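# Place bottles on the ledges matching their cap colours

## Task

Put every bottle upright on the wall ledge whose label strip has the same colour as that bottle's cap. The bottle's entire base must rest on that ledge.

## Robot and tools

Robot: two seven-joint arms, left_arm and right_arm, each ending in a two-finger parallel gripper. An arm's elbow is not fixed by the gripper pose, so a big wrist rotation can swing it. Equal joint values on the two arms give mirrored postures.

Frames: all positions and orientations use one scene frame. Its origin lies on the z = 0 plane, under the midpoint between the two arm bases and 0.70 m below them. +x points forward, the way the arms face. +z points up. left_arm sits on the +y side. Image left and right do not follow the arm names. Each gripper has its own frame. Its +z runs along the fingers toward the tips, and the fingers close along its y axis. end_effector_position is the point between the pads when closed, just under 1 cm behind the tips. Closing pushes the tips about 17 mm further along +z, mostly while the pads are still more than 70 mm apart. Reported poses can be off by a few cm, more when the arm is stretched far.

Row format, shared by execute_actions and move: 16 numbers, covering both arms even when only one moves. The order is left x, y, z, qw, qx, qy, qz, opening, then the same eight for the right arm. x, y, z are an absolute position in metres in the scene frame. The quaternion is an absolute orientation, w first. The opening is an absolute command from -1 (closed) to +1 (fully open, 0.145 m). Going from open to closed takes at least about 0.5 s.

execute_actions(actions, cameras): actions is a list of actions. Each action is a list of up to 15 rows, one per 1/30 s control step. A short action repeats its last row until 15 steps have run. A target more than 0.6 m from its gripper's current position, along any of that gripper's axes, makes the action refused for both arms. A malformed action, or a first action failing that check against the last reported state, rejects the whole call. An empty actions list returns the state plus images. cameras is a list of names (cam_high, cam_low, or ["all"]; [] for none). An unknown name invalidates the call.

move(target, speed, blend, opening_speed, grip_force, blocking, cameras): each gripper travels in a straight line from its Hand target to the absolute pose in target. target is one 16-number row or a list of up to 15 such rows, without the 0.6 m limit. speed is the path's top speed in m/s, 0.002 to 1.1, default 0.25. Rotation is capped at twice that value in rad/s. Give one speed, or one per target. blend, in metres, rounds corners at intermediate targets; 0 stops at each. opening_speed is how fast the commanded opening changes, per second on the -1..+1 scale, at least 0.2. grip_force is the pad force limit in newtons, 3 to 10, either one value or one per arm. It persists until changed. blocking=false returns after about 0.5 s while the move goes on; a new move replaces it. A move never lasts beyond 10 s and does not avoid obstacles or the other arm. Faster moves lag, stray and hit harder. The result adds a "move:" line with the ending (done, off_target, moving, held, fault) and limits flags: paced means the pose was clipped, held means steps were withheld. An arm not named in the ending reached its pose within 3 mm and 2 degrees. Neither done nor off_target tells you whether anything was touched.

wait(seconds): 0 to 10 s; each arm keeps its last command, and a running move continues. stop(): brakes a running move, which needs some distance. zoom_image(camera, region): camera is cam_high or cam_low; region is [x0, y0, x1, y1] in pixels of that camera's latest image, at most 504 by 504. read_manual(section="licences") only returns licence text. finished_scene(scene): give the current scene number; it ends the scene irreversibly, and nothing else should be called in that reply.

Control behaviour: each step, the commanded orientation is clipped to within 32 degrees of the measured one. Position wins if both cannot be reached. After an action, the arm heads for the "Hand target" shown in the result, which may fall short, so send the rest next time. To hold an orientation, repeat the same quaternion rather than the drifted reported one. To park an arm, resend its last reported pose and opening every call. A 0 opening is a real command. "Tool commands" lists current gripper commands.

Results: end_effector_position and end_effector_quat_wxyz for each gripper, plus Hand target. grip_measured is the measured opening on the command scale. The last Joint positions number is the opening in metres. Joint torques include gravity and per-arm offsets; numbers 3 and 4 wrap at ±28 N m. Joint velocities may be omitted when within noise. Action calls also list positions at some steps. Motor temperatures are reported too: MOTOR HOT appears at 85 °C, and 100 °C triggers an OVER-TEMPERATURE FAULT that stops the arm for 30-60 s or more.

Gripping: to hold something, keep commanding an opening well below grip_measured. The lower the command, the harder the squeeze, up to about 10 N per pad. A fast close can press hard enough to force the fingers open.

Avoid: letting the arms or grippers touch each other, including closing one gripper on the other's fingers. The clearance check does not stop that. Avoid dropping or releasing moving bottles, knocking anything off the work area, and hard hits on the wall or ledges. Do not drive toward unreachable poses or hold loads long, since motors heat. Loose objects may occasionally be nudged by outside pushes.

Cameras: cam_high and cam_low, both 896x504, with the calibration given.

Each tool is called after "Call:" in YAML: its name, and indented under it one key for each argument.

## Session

Call:
execute_actions:
  actions: []

Call:
zoom_image:
  camera: "cam_low"
  region: [320, 120, 640, 400]

Call:
zoom_image:
  camera: "cam_high"
  region: [420, 190, 700, 420]

Scene clock: 0.00 s.
left_arm: end_effector_position=(+0.2239, +0.1828, +0.6144) grip_measured=+1.00 end_effector_quat_wxyz=(-0.319, +0.395, -0.515, +0.691) | right_arm: end_effector_position=(+0.4009, -0.1655, +0.3728) grip_measured=+1.00 end_effector_quat_wxyz=(+0.260, +0.265, +0.837, +0.401)
Joint positions: left_arm=[-1.106 0.942 0.535 2.339 -0.48 -0.199 -0.367 0.145] | right_arm=[0.583 0.619 -0.841 0.925 -1.182 -0.496 -0.047 0.145]
Joint velocities: within noise
Joint torques (N m): no reading
Motor temperatures (°C): left_arm=[20 21 22 20 21 23 21] | right_arm=[20 22 22 19 20 19 21]
Hand target: left_arm +0.2239, +0.1828, +0.6144; -0.319, +0.395, -0.515, +0.691 | right_arm +0.4009, -0.1655, +0.3728; +0.260, +0.265, +0.837, +0.401
Tool commands: left_gripper/opening=+1.0 right_gripper/opening=+1.0

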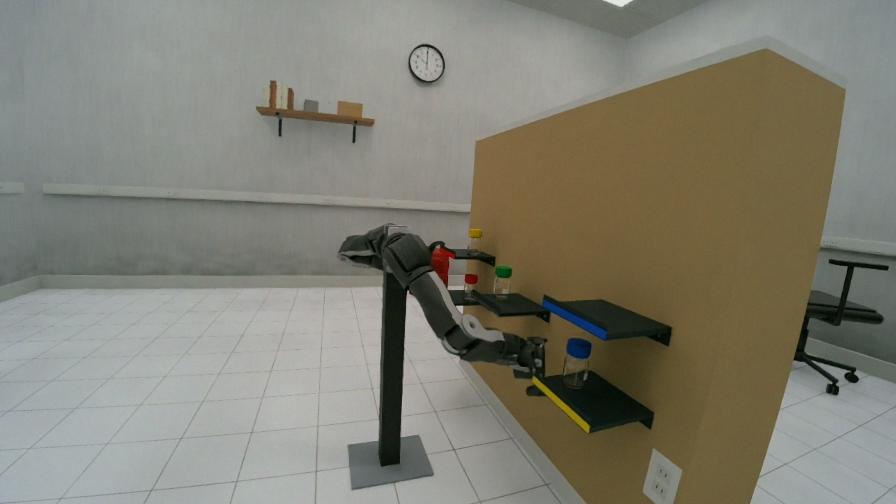

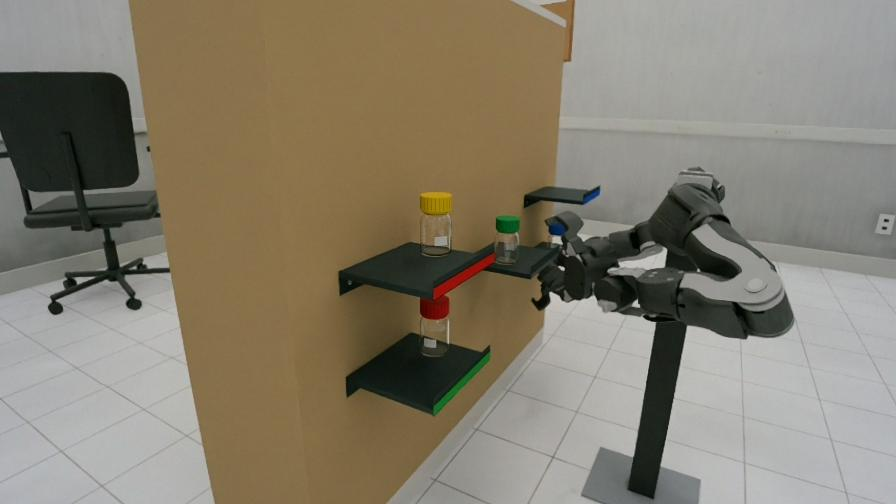

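Scaled by 1.575 from the camera's 896x504 image, which has a finer 1280x720 frame.

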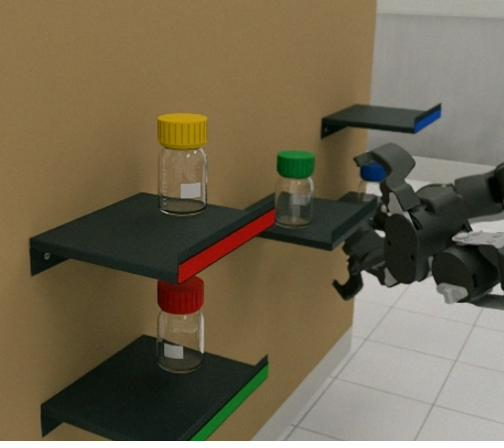

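Scaled by 1.800 from the camera's 896x504 image, which has a finer 1280x720 frame.

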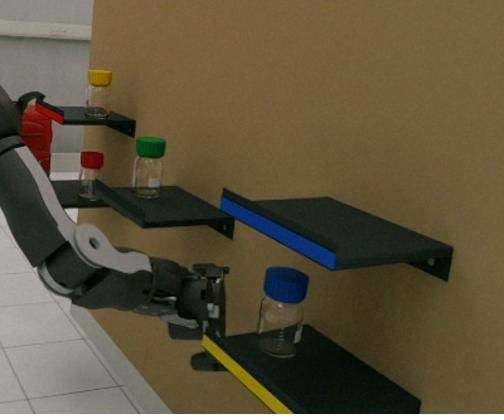

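Call:
move:
  target:
    - [0.25,0.2,0.52,0,0.7071,0,0.7071,0.3,0.27,-0.2,0.46,0,0.7071,0,0.7071,0.3]
    - [0.31,0.19,0.715,0,0.7071,0,0.7071,0.3,0.285,-0.317,0.515,0.1228,0.6964,-0.1228,0.6964,0.3]
    - [0.312,0.322,0.713,-0.1228,0.6964,0.1228,0.6964,0.3,0.305,-0.324,0.512,0.1228,0.6964,-0.1228,0.6964,0.3]
  speed: [0.4,0.25,0.2]
  blend: [0.03,0.03,0]
  cameras: ["all"]

Call:
zoom_image:
  camera: "cam_low"
  region: [320, 150, 600, 390]

Call:
zoom_image:
  camera: "cam_high"
  region: [440, 220, 680, 430]

Scene clock: 59.10 s.
left_arm: end_effector_position=(+0.3118, +0.3225, +0.7133) grip_measured=+0.30 end_effector_quat_wxyz=(-0.124, +0.696, +0.124, +0.696) | right_arm: end_effector_position=(+0.3044, -0.3251, +0.5141) grip_measured=+0.30 end_effector_quat_wxyz=(+0.124, +0.693, -0.125, +0.699)
Joint positions: left_arm=[0.099 0.943 0.397 2.214 1.26 0.738 -0.776 0.098] | right_arm=[-0.287 0.317 0.331 1.839 0.387 0.07 -0.137 0.098]
Joint torques (N m): left_arm=[3.63 5.45 2.1 1.74 -0.2 -0.55 0.23] | right_arm=[1.94 3.78 0.65 3.45 -0.02 -0.32 0.04]
Hand target: left_arm +0.3120, +0.3221, +0.7130; -0.123, +0.696, +0.123, +0.696 | right_arm +0.3050, -0.3241, +0.5120; +0.123, +0.696, -0.123, +0.696
Off the commanded pose: left_arm 0.001 m, 0 deg | right_arm 0.002 m, 1 deg.
move: done

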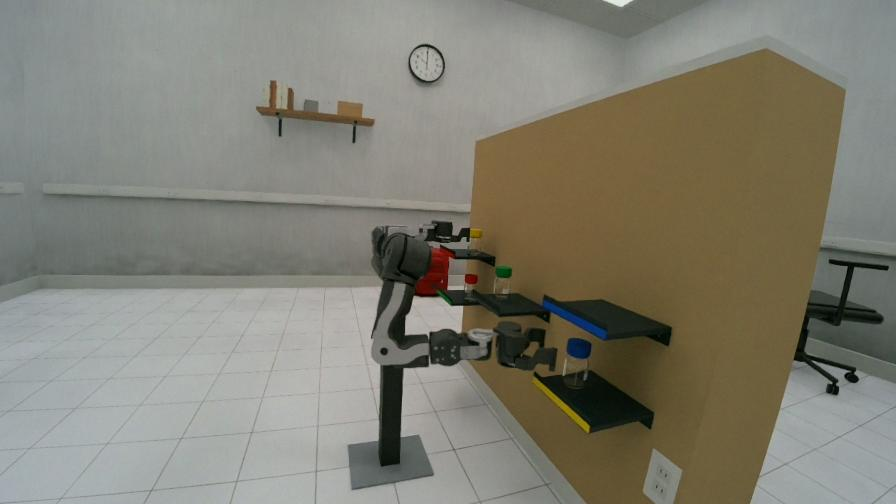

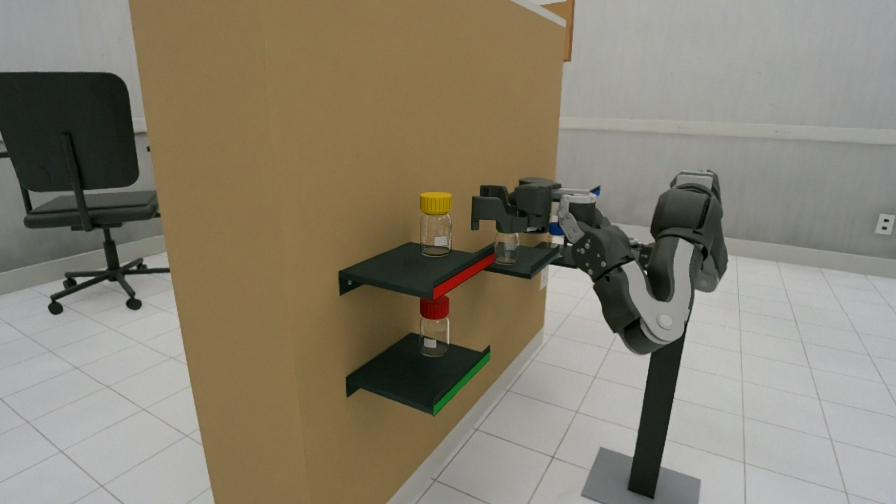

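Scaled by 1.800 from the camera's 896x504 image, which has a finer 1280x720 frame.

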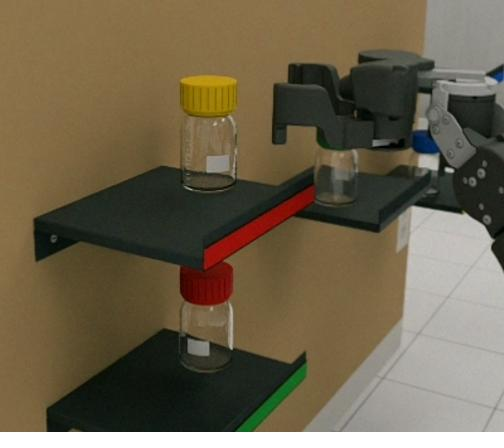

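Scaled by 2.100 from the camera's 896x504 image, which has a finer 1280x720 frame.

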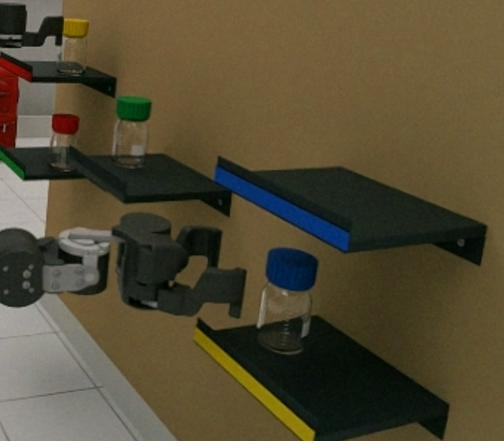

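Call:
move:
  target:
    - [0.314,0.322,0.718,-0.1228,0.6964,0.1228,0.6964,0.3,0.305,-0.324,0.512,0.1228,0.6964,-0.1228,0.6964,0.3]
    - [0.379,0.346,0.717,-0.1228,0.6964,0.1228,0.6964,0.3,0.375,-0.349,0.511,0.1228,0.6964,-0.1228,0.6964,0.3]
  speed: [0.15,0.1]
  blend: [0.005,0]
  cameras: ["all"]

Call:
zoom_image:
  camera: "cam_low"
  region: [320, 150, 600, 390]

Call:
zoom_image:
  camera: "cam_high"
  region: [440, 220, 680, 430]

Scene clock: 91.27 s.
left_arm: end_effector_position=(+0.3781, +0.3472, +0.7182) grip_measured=+0.30 end_effector_quat_wxyz=(-0.125, +0.695, +0.125, +0.697) | right_arm: end_effector_position=(+0.3747, -0.3507, +0.5123) grip_measured=+0.30 end_effector_quat_wxyz=(+0.124, +0.695, -0.127, +0.696)
Joint positions: left_arm=[0.493 1.002 0 1.84 1.149 0.619 -0.634 0.098] | right_arm=[0.063 0.409 0.233 1.489 0.386 0.077 -0.11 0.098]
Joint torques (N m): left_arm=[6.45 5 1.7 2 -0.17 -0.62 0.23] | right_arm=[3.63 4.55 0.68 3.73 0 -0.55 0.17]
Hand target: left_arm +0.3790, +0.3459, +0.7169; -0.123, +0.696, +0.123, +0.696 | right_arm +0.3750, -0.3490, +0.5109; +0.123, +0.697, -0.123, +0.696
Off the commanded pose: left_arm 0.002 m, 0 deg | right_arm 0.002 m, 0 deg.
move: done; blend cut to 0.0027 m at target 1

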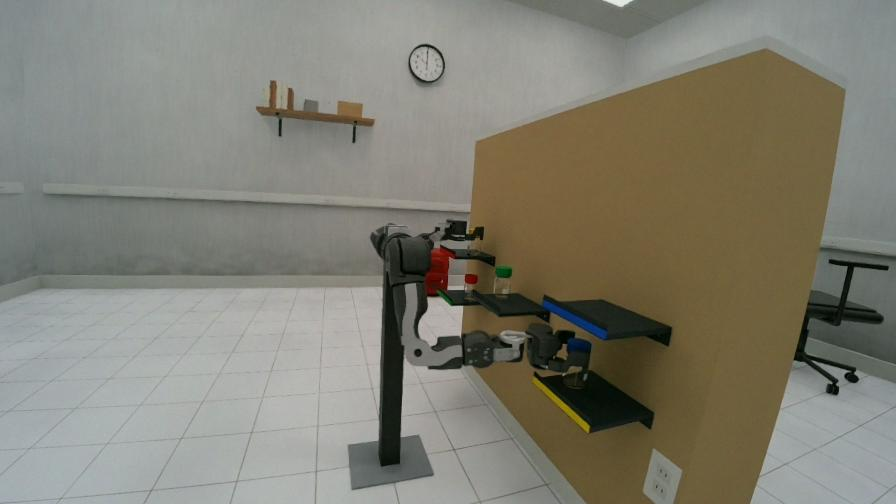

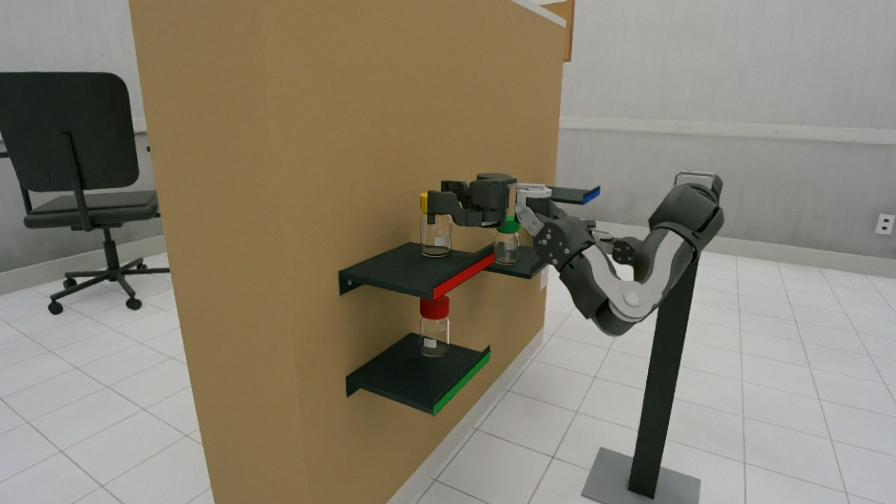

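Scaled by 1.800 from the camera's 896x504 image, which has a finer 1280x720 frame.

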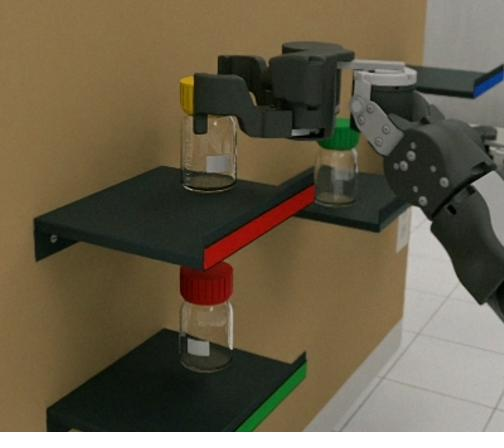

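Scaled by 2.100 from the camera's 896x504 image, which has a finer 1280x720 frame.

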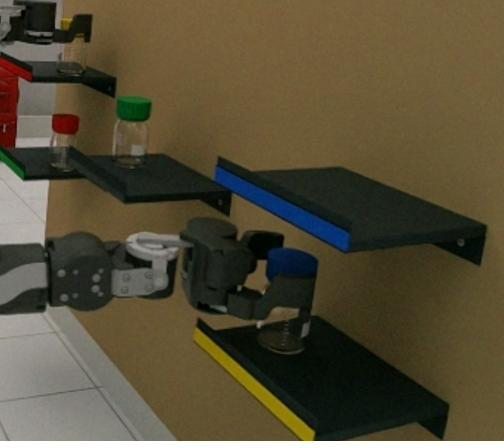

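Call:
move:
  target:
    - [0.379,0.347,0.717,-0.1228,0.6964,0.1228,0.6964,-0.7,0.373,-0.349,0.522,0.1228,0.6964,-0.1228,0.6964,0.3]
    - [0.379,0.347,0.722,-0.1228,0.6964,0.1228,0.6964,-0.7,0.373,-0.349,0.522,0.1228,0.6964,-0.1228,0.6964,-0.7]
    - [0.379,0.347,0.757,-0.1228,0.6964,0.1228,0.6964,-0.7,0.373,-0.349,0.542,0.1228,0.6964,-0.1228,0.6964,-0.7]
  speed: [0.06,0.06,0.08]
  opening_speed: 2.5
  cameras: ["all"]

Call:
zoom_image:
  camera: "cam_low"
  region: [320, 150, 600, 390]

Call:
zoom_image:
  camera: "cam_high"
  region: [440, 220, 680, 430]

Scene clock: 118.20 s.
left_arm: end_effector_position=(+0.3785, +0.3466, +0.7576) grip_measured=-0.27 end_effector_quat_wxyz=(-0.122, +0.697, +0.120, +0.696) | right_arm: end_effector_position=(+0.3734, -0.3471, +0.5382) grip_measured=-0.27 end_effector_quat_wxyz=(+0.120, +0.701, -0.121, +0.693)
Joint positions: left_arm=[0.714 0.999 -0.049 1.802 1.202 0.778 -0.653 0.055] | right_arm=[0.066 0.429 0.259 1.603 0.403 0.213 -0.116 0.056]
Joint torques (N m): left_arm=[6.74 3.71 1.98 1.61 -0.19 -0.68 -0.04] | right_arm=[4.5 4.65 2.78 4.75 0.07 -0.56 -0.11]
Hand target: left_arm +0.3790, +0.3470, +0.7569; -0.123, +0.696, +0.123, +0.696 | right_arm +0.3730, -0.3490, +0.5420; +0.123, +0.696, -0.123, +0.696
Off the commanded pose: left_arm 0.001 m, 0 deg | right_arm 0.004 m, 1 deg.
move: off_target (right_arm)

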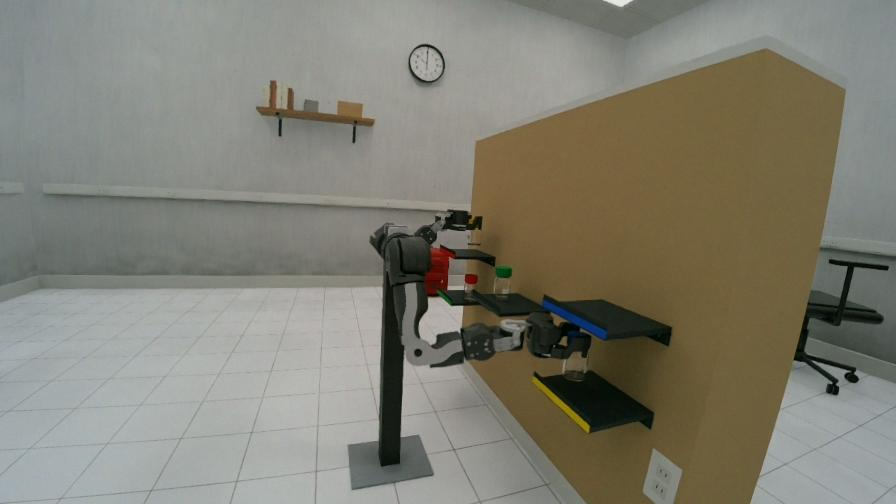

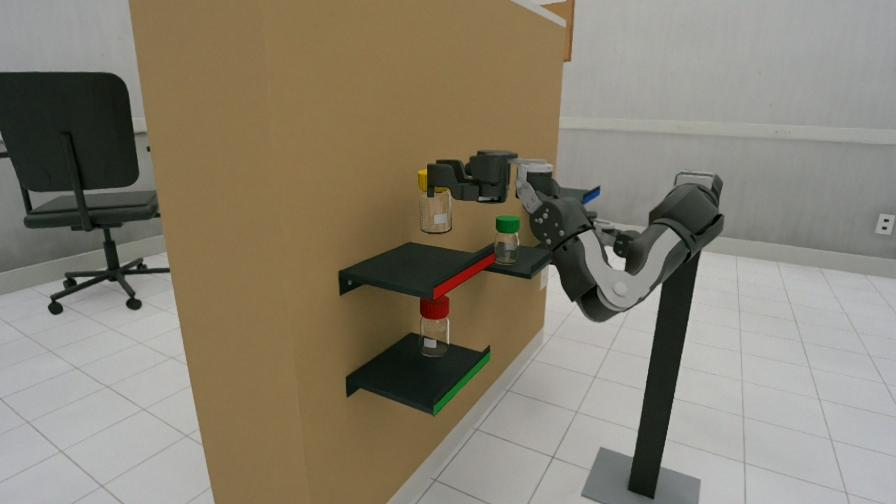

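Scaled by 1.800 from the camera's 896x504 image, which has a finer 1280x720 frame.

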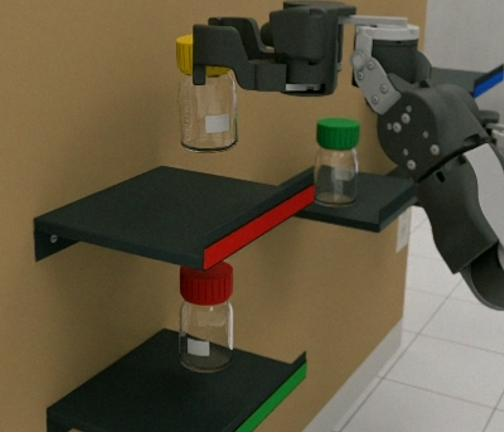

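Scaled by 2.100 from the camera's 896x504 image, which has a finer 1280x720 frame.

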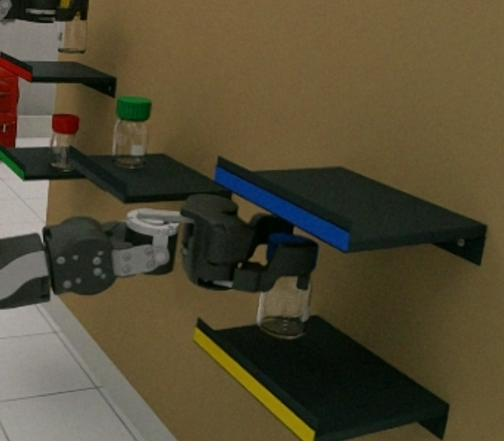

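Call:
move:
  target:
    - [0.37,0.22,0.742,-0.0308,0.7064,0.0308,0.7064,-0.7,0.37,-0.2,0.545,0,0.7071,0,0.7071,-0.7]
    - [0.315,0.17,0.69,0,0.7071,0,0.7071,-0.7,0.355,-0.2,0.735,0.0616,0.7044,-0.0616,0.7044,-0.7]
    - [0.305,0.08,0.67,0.0616,0.7044,-0.0616,0.7044,-0.7,0.37,-0.37,0.735,0.1228,0.6964,-0.1228,0.6964,-0.7]
    - [0.308,-0.025,0.667,0.153,0.690,-0.153,0.690,-0.7,0.37,-0.37,0.715,0.1228,0.6964,-0.1228,0.6964,-0.7]
  speed: [0.15,0.17,0.15,0.12]
  blend: [0.02,0.02,0.01,0]
  cameras: ["all"]

Call:
zoom_image:
  camera: "cam_low"
  region: [440, 150, 620, 310]

Call:
zoom_image:
  camera: "cam_high"
  region: [440, 220, 680, 430]

Scene clock: 146.20 s.
left_arm: end_effector_position=(+0.3077, -0.0248, +0.6656) grip_measured=-0.27 end_effector_quat_wxyz=(+0.152, +0.693, -0.154, +0.688) | right_arm: end_effector_position=(+0.3701, -0.3702, +0.7147) grip_measured=-0.27 end_effector_quat_wxyz=(+0.124, +0.697, -0.124, +0.696)
Joint positions: left_arm=[0.677 0.259 -0.914 2.211 0.929 0.687 -0.982 0.055] | right_arm=[0.35 1.174 0.044 1.805 1.27 0.473 -0.576 0.056]
Joint torques (N m): left_arm=[6.95 -0.91 1.36 2.62 -0.45 -0.63 0.2] | right_arm=[3.47 6.61 4.55 1.52 -0.19 -0.44 0.17]
Hand target: left_arm +0.3080, -0.0250, +0.6670; +0.153, +0.690, -0.153, +0.690 | right_arm +0.3700, -0.3700, +0.7150; +0.123, +0.696, -0.123, +0.696
Off the commanded pose: left_arm 0.001 m, 0 deg | right_arm 0.000 m, 0 deg.
move: done

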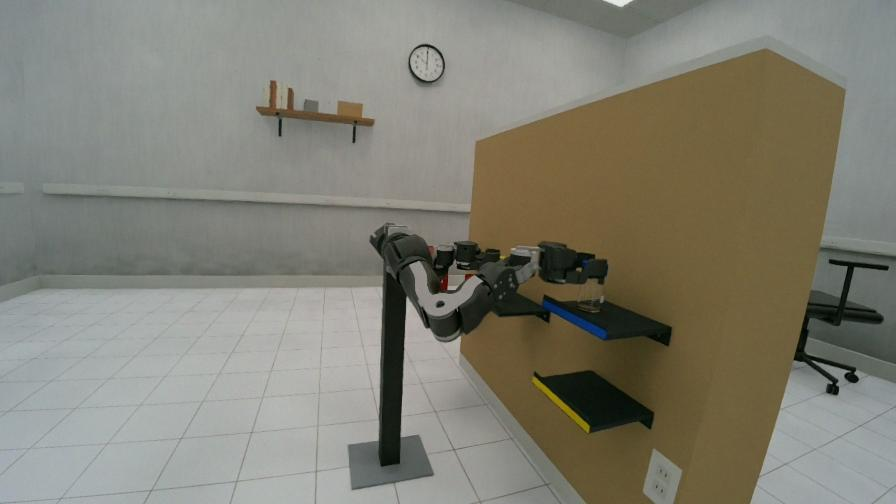

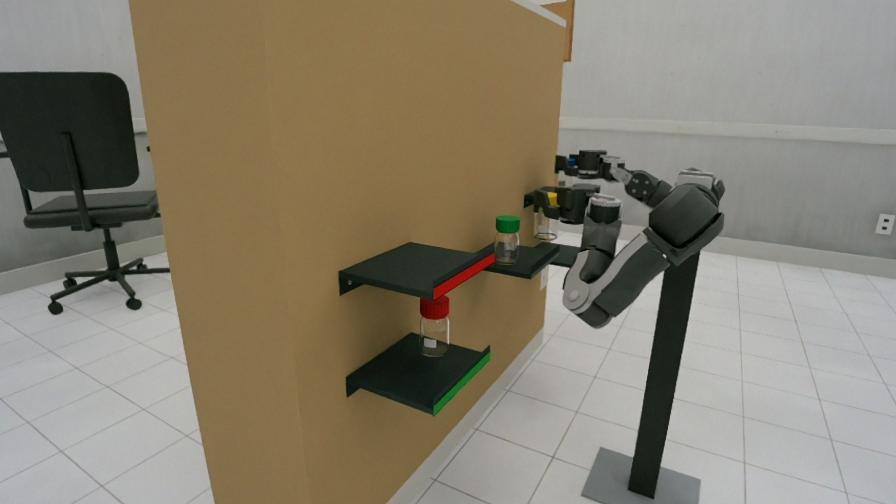

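Scaled by 2.800 from the camera's 896x504 image, which has a finer 1280x720 frame.

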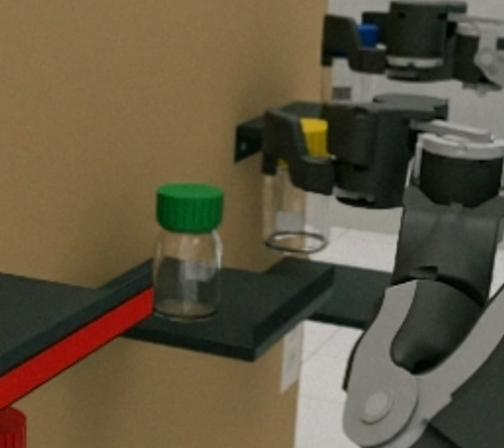

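Scaled by 2.100 from the camera's 896x504 image, which has a finer 1280x720 frame.

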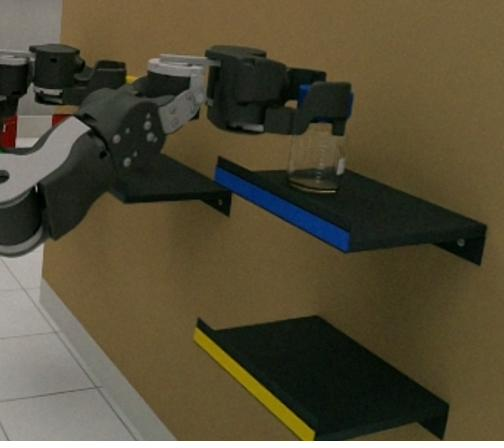

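Call:
move:
  target:
    - [0.378,-0.058,0.65,0.153,0.690,-0.153,0.690,-0.7,0.37,-0.37,0.701,0.1228,0.6964,-0.1228,0.6964,-0.7]
    - [0.378,-0.058,0.606,0.153,0.690,-0.153,0.690,-0.7,0.37,-0.37,0.704,0.1228,0.6964,-0.1228,0.6964,-0.7]
  speed: [0.08,0.04]
  blend: [0.003,0]
  cameras: ["all"]

Call:
zoom_image:
  camera: "cam_low"
  region: [440, 150, 620, 310]

Call:
zoom_image:
  camera: "cam_high"
  region: [440, 220, 680, 430]

Scene clock: 179.60 s.
left_arm: end_effector_position=(+0.3772, -0.0588, +0.6162) grip_measured=-0.28 end_effector_quat_wxyz=(+0.158, +0.680, -0.149, +0.701) | right_arm: end_effector_position=(+0.3686, -0.3706, +0.7136) grip_measured=-0.27 end_effector_quat_wxyz=(+0.124, +0.683, -0.123, +0.710)
Joint positions: left_arm=[0.765 0.206 -1.05 1.726 0.776 0.301 -0.725 0.055] | right_arm=[0.288 1.201 0.051 1.812 1.268 0.38 -0.57 0.055]
Joint torques (N m): left_arm=[5.95 -0.3 1.14 1.89 0.02 -0.22 0.15] | right_arm=[3.31 6 1.73 0.95 0.2 0.19 -0.07]
Hand target: left_arm +0.3779, -0.0578, +0.6062; +0.153, +0.690, -0.153, +0.690 | right_arm +0.3699, -0.3699, +0.7041; +0.123, +0.696, -0.123, +0.697
Off the commanded pose: left_arm 0.010 m, 2 deg | right_arm 0.010 m, 2 deg.
move: off_target (left_arm, right_arm)

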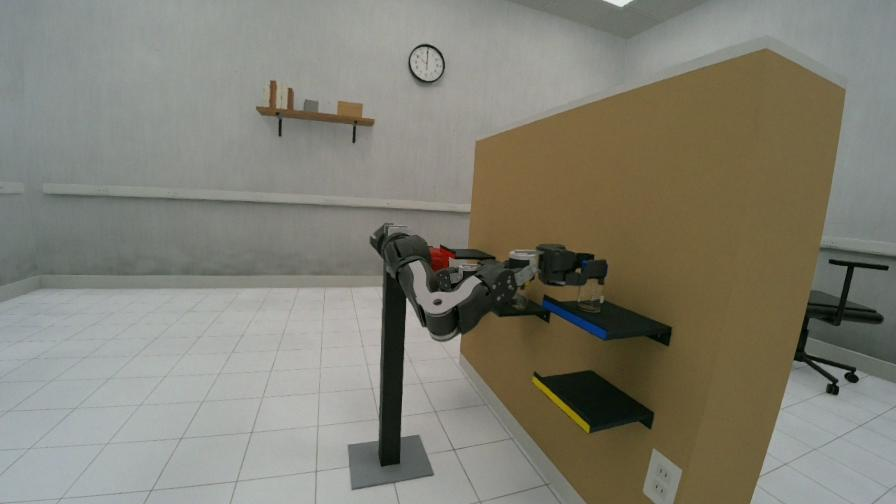

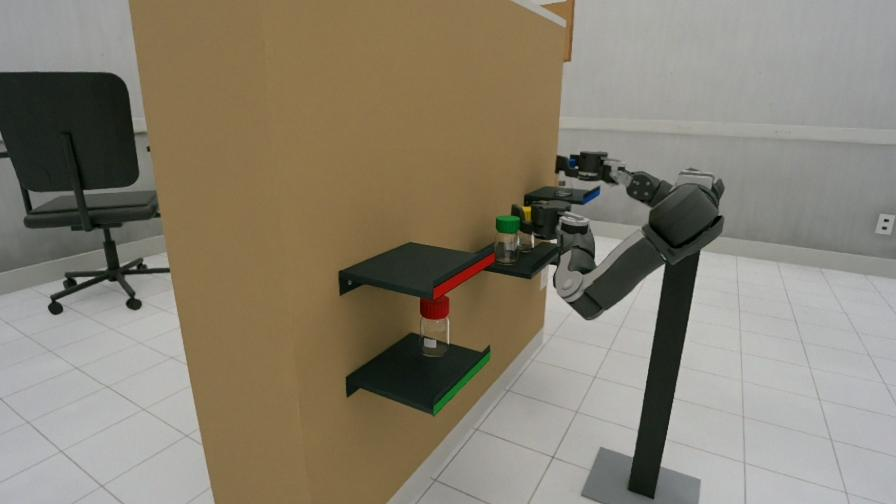

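Scaled by 2.800 from the camera's 896x504 image, which has a finer 1280x720 frame.

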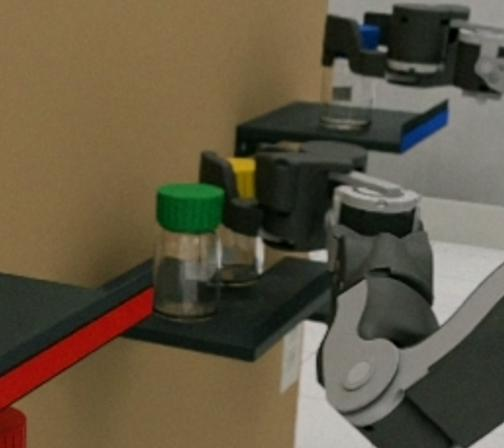

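Scaled by 2.100 from the camera's 896x504 image, which has a finer 1280x720 frame.

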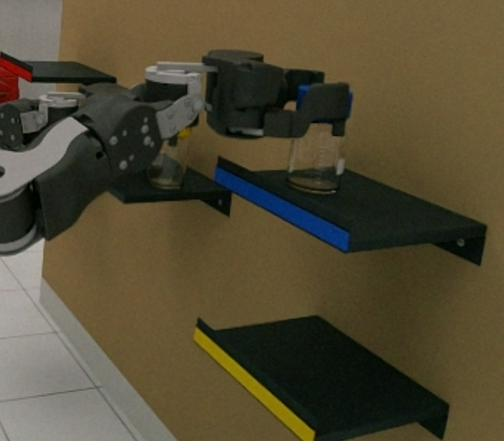

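Call:
move:
  target:
    - [0.378,-0.058,0.613,0.153,0.690,-0.153,0.690,0.0,0.37,-0.37,0.711,0.1228,0.6964,-0.1228,0.6964,0.1]
    - [0.315,-0.029,0.62,0.153,0.690,-0.153,0.690,0.0,0.29,-0.341,0.716,0.1228,0.6964,-0.1228,0.6964,0.1]
    - [0.302,0.10,0.60,0,0.7071,0,0.7071,0.1,0.25,-0.28,0.62,0,0.7071,0,0.7071,0.1]
    - [0.28,0.19,0.48,-0.0616,0.7044,0.0616,0.7044,0.1,0.27,-0.2,0.58,0,0.7071,0,0.7071,0.1]
  speed: [0.05,0.1,0.18,0.2]
  opening_speed: 2.5
  blend: [0,0.01,0.03,0]
  cameras: ["all"]

Call:
zoom_image:
  camera: "cam_low"
  region: [320, 150, 620, 400]

Call:
zoom_image:
  camera: "cam_high"
  region: [440, 220, 680, 430]

Scene clock: 206.33 s.
left_arm: end_effector_position=(+0.2806, +0.1902, +0.4825) grip_measured=+0.10 end_effector_quat_wxyz=(-0.062, +0.702, +0.064, +0.706) | right_arm: end_effector_position=(+0.2697, -0.1988, +0.5816) grip_measured=+0.10 end_effector_quat_wxyz=(-0.003, +0.705, +0.002, +0.709)
Joint positions: left_arm=[-0.117 0.821 -0.774 1.941 0.476 -0.316 -1.019 0.083] | right_arm=[-0.521 0.569 0.09 2.371 0.548 0.203 -0.341 0.083]
Joint torques (N m): left_arm=[2.49 2.89 0.8 3.4 -0.31 -0.46 0.19] | right_arm=[0.88 2.12 1.39 3.18 -0.16 -0.32 -0.16]
Hand target: left_arm +0.2800, +0.1900, +0.4800; -0.062, +0.704, +0.062, +0.704 | right_arm +0.2700, -0.2000, +0.5801; +0.000, +0.707, +0.000, +0.707
Off the commanded pose: left_arm 0.003 m, 0 deg | right_arm 0.002 m, 1 deg.
move: done; blend cut to 0 m at target 3

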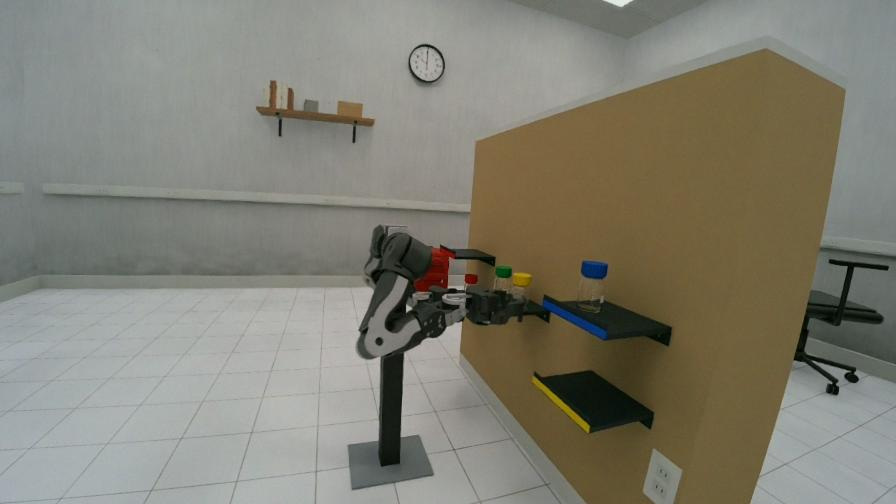

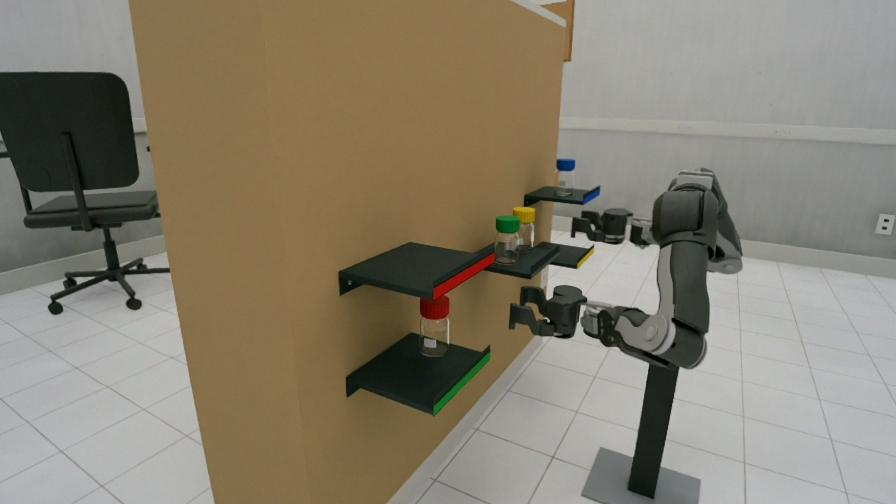

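Scaled by 1.680 from the camera's 896x504 image, which has a finer 1280x720 frame.

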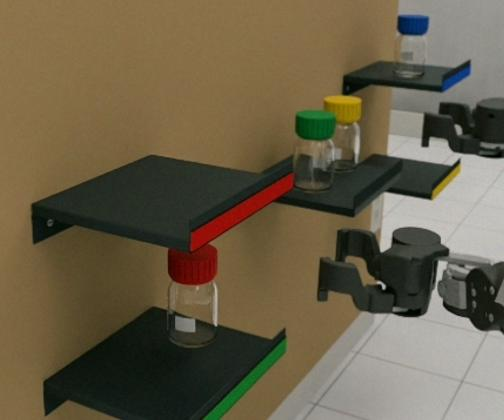

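Scaled by 2.100 from the camera's 896x504 image, which has a finer 1280x720 frame.

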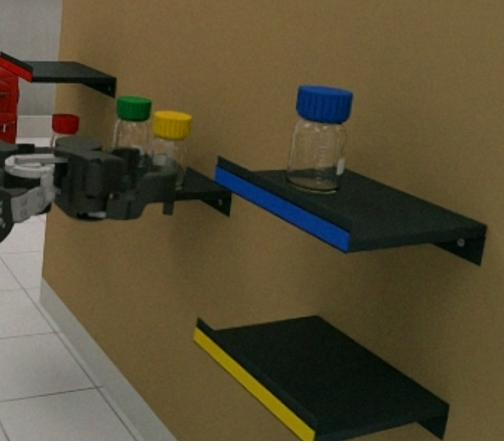

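Call:
move:
  target:
    - [0.285,0.24,0.51,-0.0616,0.7044,0.0616,0.7044,0.3,0.295,-0.13,0.612,0.0,0.7071,0.0,0.7071,0.08]
    - [0.313,0.322,0.52,-0.1228,0.6964,0.1228,0.6964,0.3,0.307,-0.071,0.609,-0.0616,0.7044,0.0616,0.7044,0.08]
    - [0.380,0.3465,0.519,-0.1228,0.6964,0.1228,0.6964,0.3,0.374,-0.059,0.608,-0.0616,0.7044,0.0616,0.7044,0.08]
  speed: [0.2,0.15,0.08]
  blend: [0.02,0.004,0]
  cameras: ["all"]

Call:
zoom_image:
  camera: "cam_low"
  region: [320, 150, 620, 400]

Call:
zoom_image:
  camera: "cam_high"
  region: [430, 210, 570, 350]

Scene clock: 229.17 s.
left_arm: end_effector_position=(+0.3801, +0.3479, +0.5228) grip_measured=+0.30 end_effector_quat_wxyz=(-0.125, +0.692, +0.124, +0.700) | right_arm: end_effector_position=(+0.3742, -0.0601, +0.6084) grip_measured=+0.08 end_effector_quat_wxyz=(-0.059, +0.705, +0.060, +0.705)
Joint positions: left_arm=[0.252 1.035 -0.616 1.505 1.042 -0.324 -0.609 0.098] | right_arm=[0.338 0.23 -0.525 1.976 0.425 0.557 -0.516 0.082]
Joint torques (N m): left_arm=[5.66 4.89 2.07 2.09 -0.1 -0.45 0.25] | right_arm=[4.55 -0.41 1.25 3.38 -0.09 -0.5 0.14]
Hand target: left_arm +0.3800, +0.3464, +0.5190; -0.123, +0.696, +0.123, +0.696 | right_arm +0.3740, -0.0590, +0.6081; -0.062, +0.704, +0.062, +0.705
Off the commanded pose: left_arm 0.004 m, 1 deg | right_arm 0.001 m, 0 deg.
move: off_target (left_arm)

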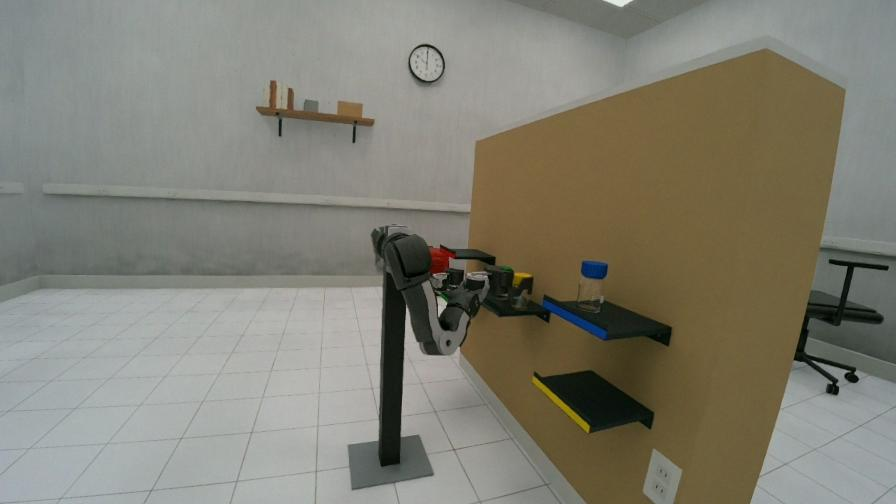

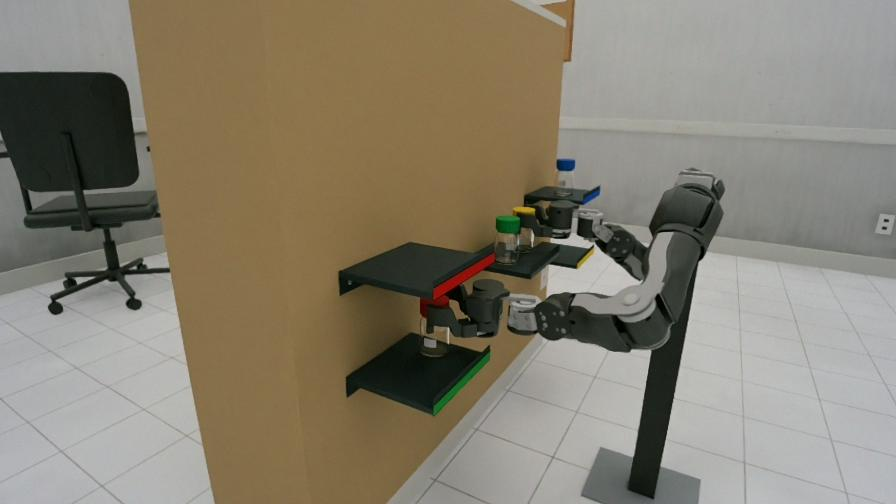

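Scaled by 1.680 from the camera's 896x504 image, which has a finer 1280x720 frame.

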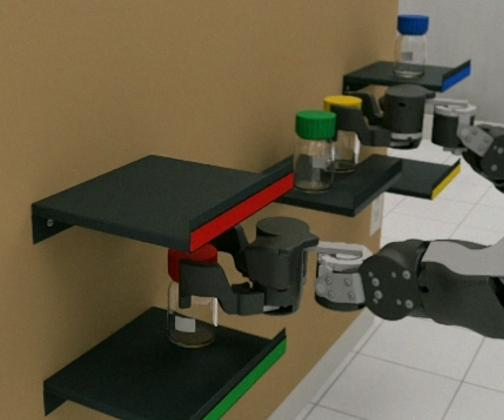

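Scaled by 3.600 from the camera's 896x504 image, which has a finer 1280x720 frame.

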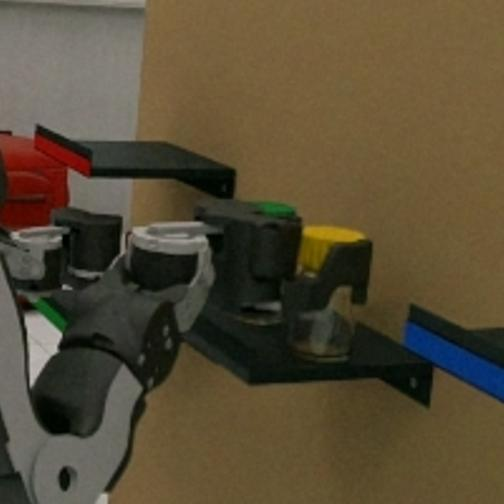

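Call:
move:
  target:
    - [0.379,0.3465,0.528,-0.1228,0.6964,0.1228,0.6964,0.3,0.374,-0.059,0.61,-0.0616,0.7044,0.0616,0.7044,0.08]
    - [0.379,0.3465,0.528,-0.1228,0.6964,0.1228,0.6964,-0.7,0.374,-0.059,0.61,-0.0616,0.7044,0.0616,0.7044,-0.7]
    - [0.379,0.3465,0.55,-0.1228,0.6964,0.1228,0.6964,-0.7,0.374,-0.059,0.635,-0.0616,0.7044,0.0616,0.7044,-0.7]
    - [0.37,0.21,0.552,0,0.7071,0,0.7071,-0.7,0.368,-0.19,0.632,0,0.7071,0,0.7071,-0.7]
  speed: [0.08,0.06,0.08,0.12]
  opening_speed: 2.5
  blend: [0,0,0.004,0]
  cameras: ["all"]

Call:
zoom_image:
  camera: "cam_low"
  region: [320, 150, 620, 400]

Call:
zoom_image:
  camera: "cam_high"
  region: [440, 220, 680, 430]

Scene clock: 277.83 s.
left_arm: end_effector_position=(+0.3697, +0.2118, +0.5497) grip_measured=-0.27 end_effector_quat_wxyz=(-0.003, +0.711, +0.002, +0.704) | right_arm: end_effector_position=(+0.3680, -0.1903, +0.6299) grip_measured=-0.25 end_effector_quat_wxyz=(+0.003, +0.711, +0.000, +0.703)
Joint positions: left_arm=[0.296 0.997 -0.721 1.871 0.94 -0.136 -0.645 0.055] | right_arm=[0.218 0.503 -0.107 2.096 0.642 0.621 -0.408 0.057]
Joint torques (N m): left_arm=[6.4 3.57 2.58 3.84 -0.36 -0.68 0.18] | right_arm=[4.1 2.39 2.37 3.14 -0.1 -0.76 0.17]
Hand target: left_arm +0.3699, +0.2100, +0.5520; +0.000, +0.707, +0.000, +0.707 | right_arm +0.3680, -0.1901, +0.6320; +0.000, +0.707, +0.000, +0.707
Off the commanded pose: left_arm 0.003 m, 1 deg | right_arm 0.002 m, 1 deg.
move: done

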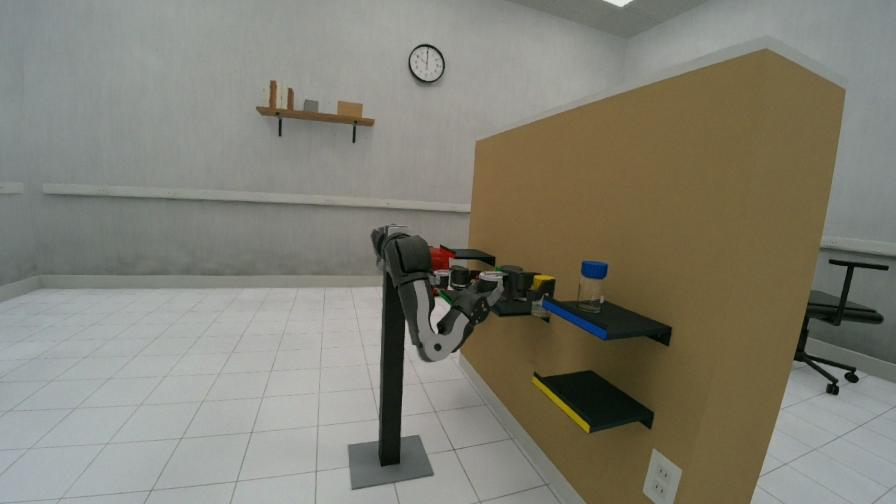

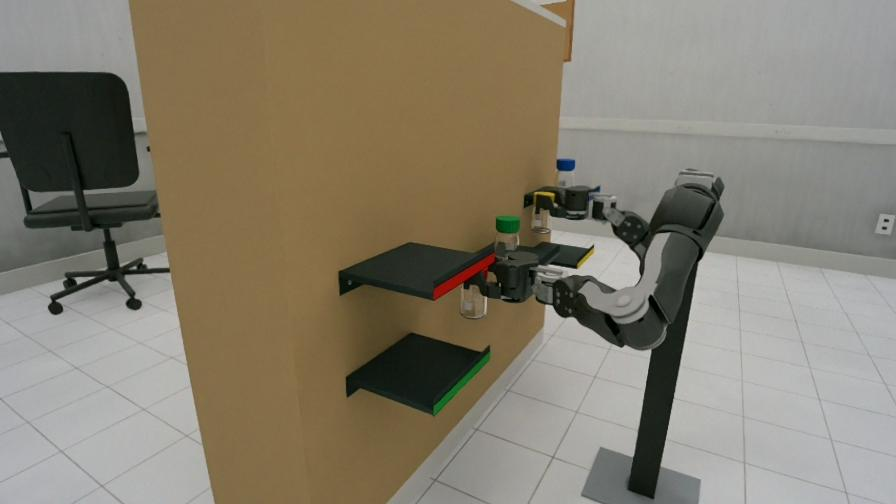

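Scaled by 1.680 from the camera's 896x504 image, which has a finer 1280x720 frame.

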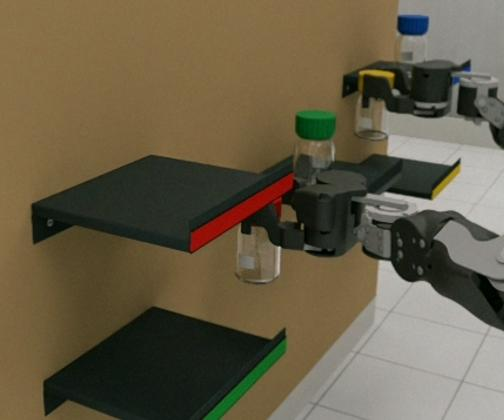

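Scaled by 2.100 from the camera's 896x504 image, which has a finer 1280x720 frame.

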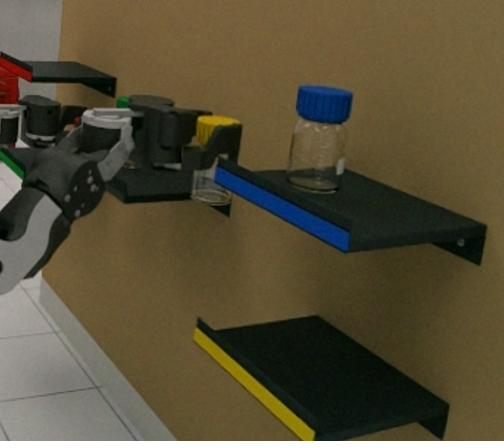

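Call:
move:
  target:
    - [0.335,0.195,0.69,0,0.7071,0,0.7071,-0.7,0.355,-0.195,0.565,0,0.7071,0,0.7071,-0.7]
    - [0.35,0.21,0.745,0,0.7071,0,0.7071,-0.7,0.362,-0.23,0.545,0.0308,0.7064,-0.0308,0.7064,-0.7]
    - [0.376,0.375,0.745,-0.1228,0.6964,0.1228,0.6964,-0.7,0.372,-0.365,0.542,0.1228,0.6964,-0.1228,0.6964,-0.7]
    - [0.376,0.375,0.735,-0.1228,0.6964,0.1228,0.6964,-0.7,0.372,-0.365,0.532,0.1228,0.6964,-0.1228,0.6964,-0.7]
  speed: [0.15,0.12,0.12,0.05]
  blend: [0.02,0.02,0.003,0]
  cameras: ["all"]

Call:
zoom_image:
  camera: "cam_low"
  region: [320, 150, 620, 400]

Call:
zoom_image:
  camera: "cam_high"
  region: [440, 220, 680, 430]

Scene clock: 293.27 s.
left_arm: end_effector_position=(+0.3766, +0.3750, +0.7309) grip_measured=-0.27 end_effector_quat_wxyz=(-0.123, +0.702, +0.124, +0.691) | right_arm: end_effector_position=(+0.3712, -0.3665, +0.5299) grip_measured=-0.25 end_effector_quat_wxyz=(+0.124, +0.700, -0.126, +0.692)
Joint positions: left_arm=[0.662 1.386 -0.365 1.745 1.484 0.337 -0.604 0.055] | right_arm=[0.024 0.623 0.128 1.529 0.619 0.077 -0.227 0.057]
Joint torques (N m): left_arm=[6.18 6.21 4 1.25 -0.31 -0.86 0.2] | right_arm=[4.05 5.24 2.19 3.81 -0.15 -0.8 0.16]
Hand target: left_arm +0.3760, +0.3749, +0.7350; -0.123, +0.696, +0.123, +0.696 | right_arm +0.3720, -0.3650, +0.5321; +0.123, +0.696, -0.123, +0.696
Off the commanded pose: left_arm 0.004 m, 1 deg | right_arm 0.003 m, 1 deg.
move: off_target (left_arm)

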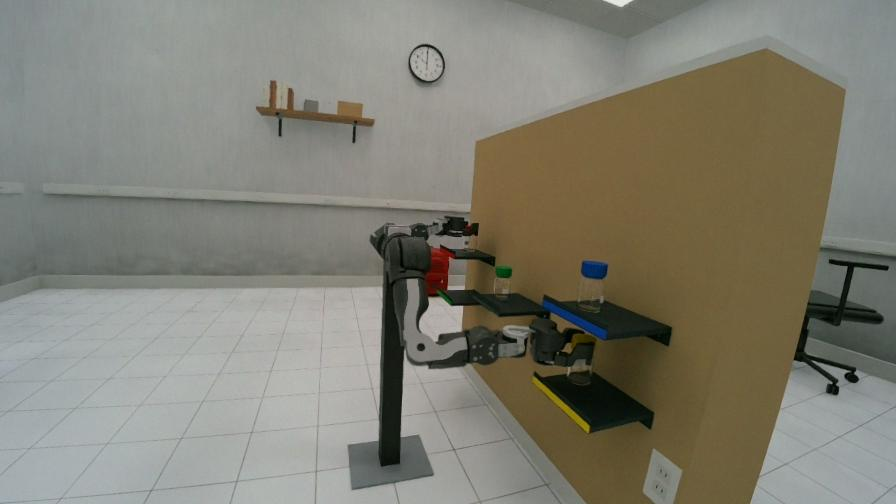

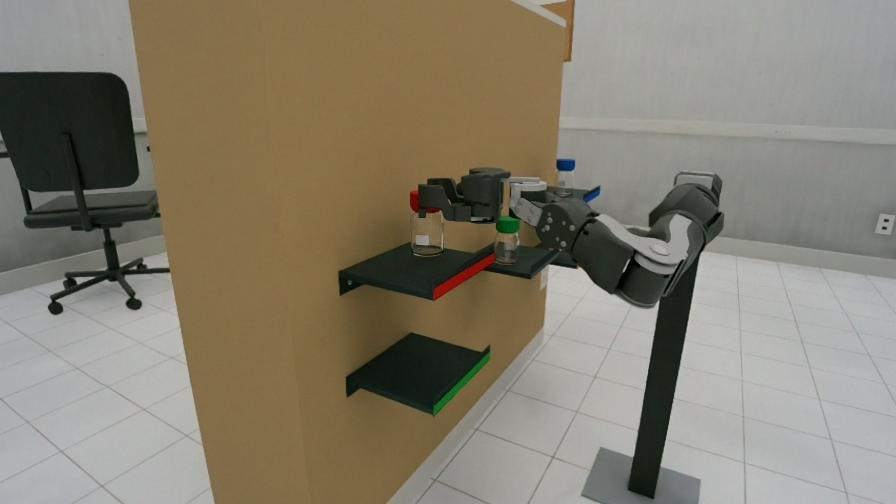

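Scaled by 1.680 from the camera's 896x504 image, which has a finer 1280x720 frame.

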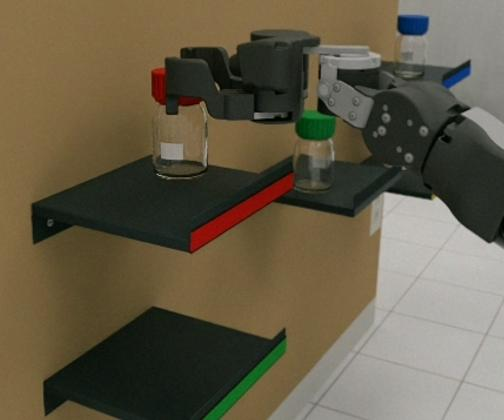

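Scaled by 2.100 from the camera's 896x504 image, which has a finer 1280x720 frame.

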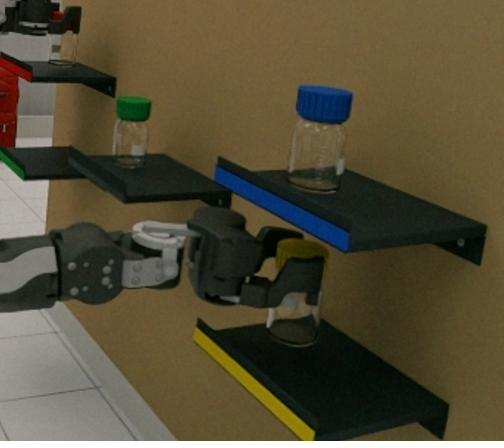

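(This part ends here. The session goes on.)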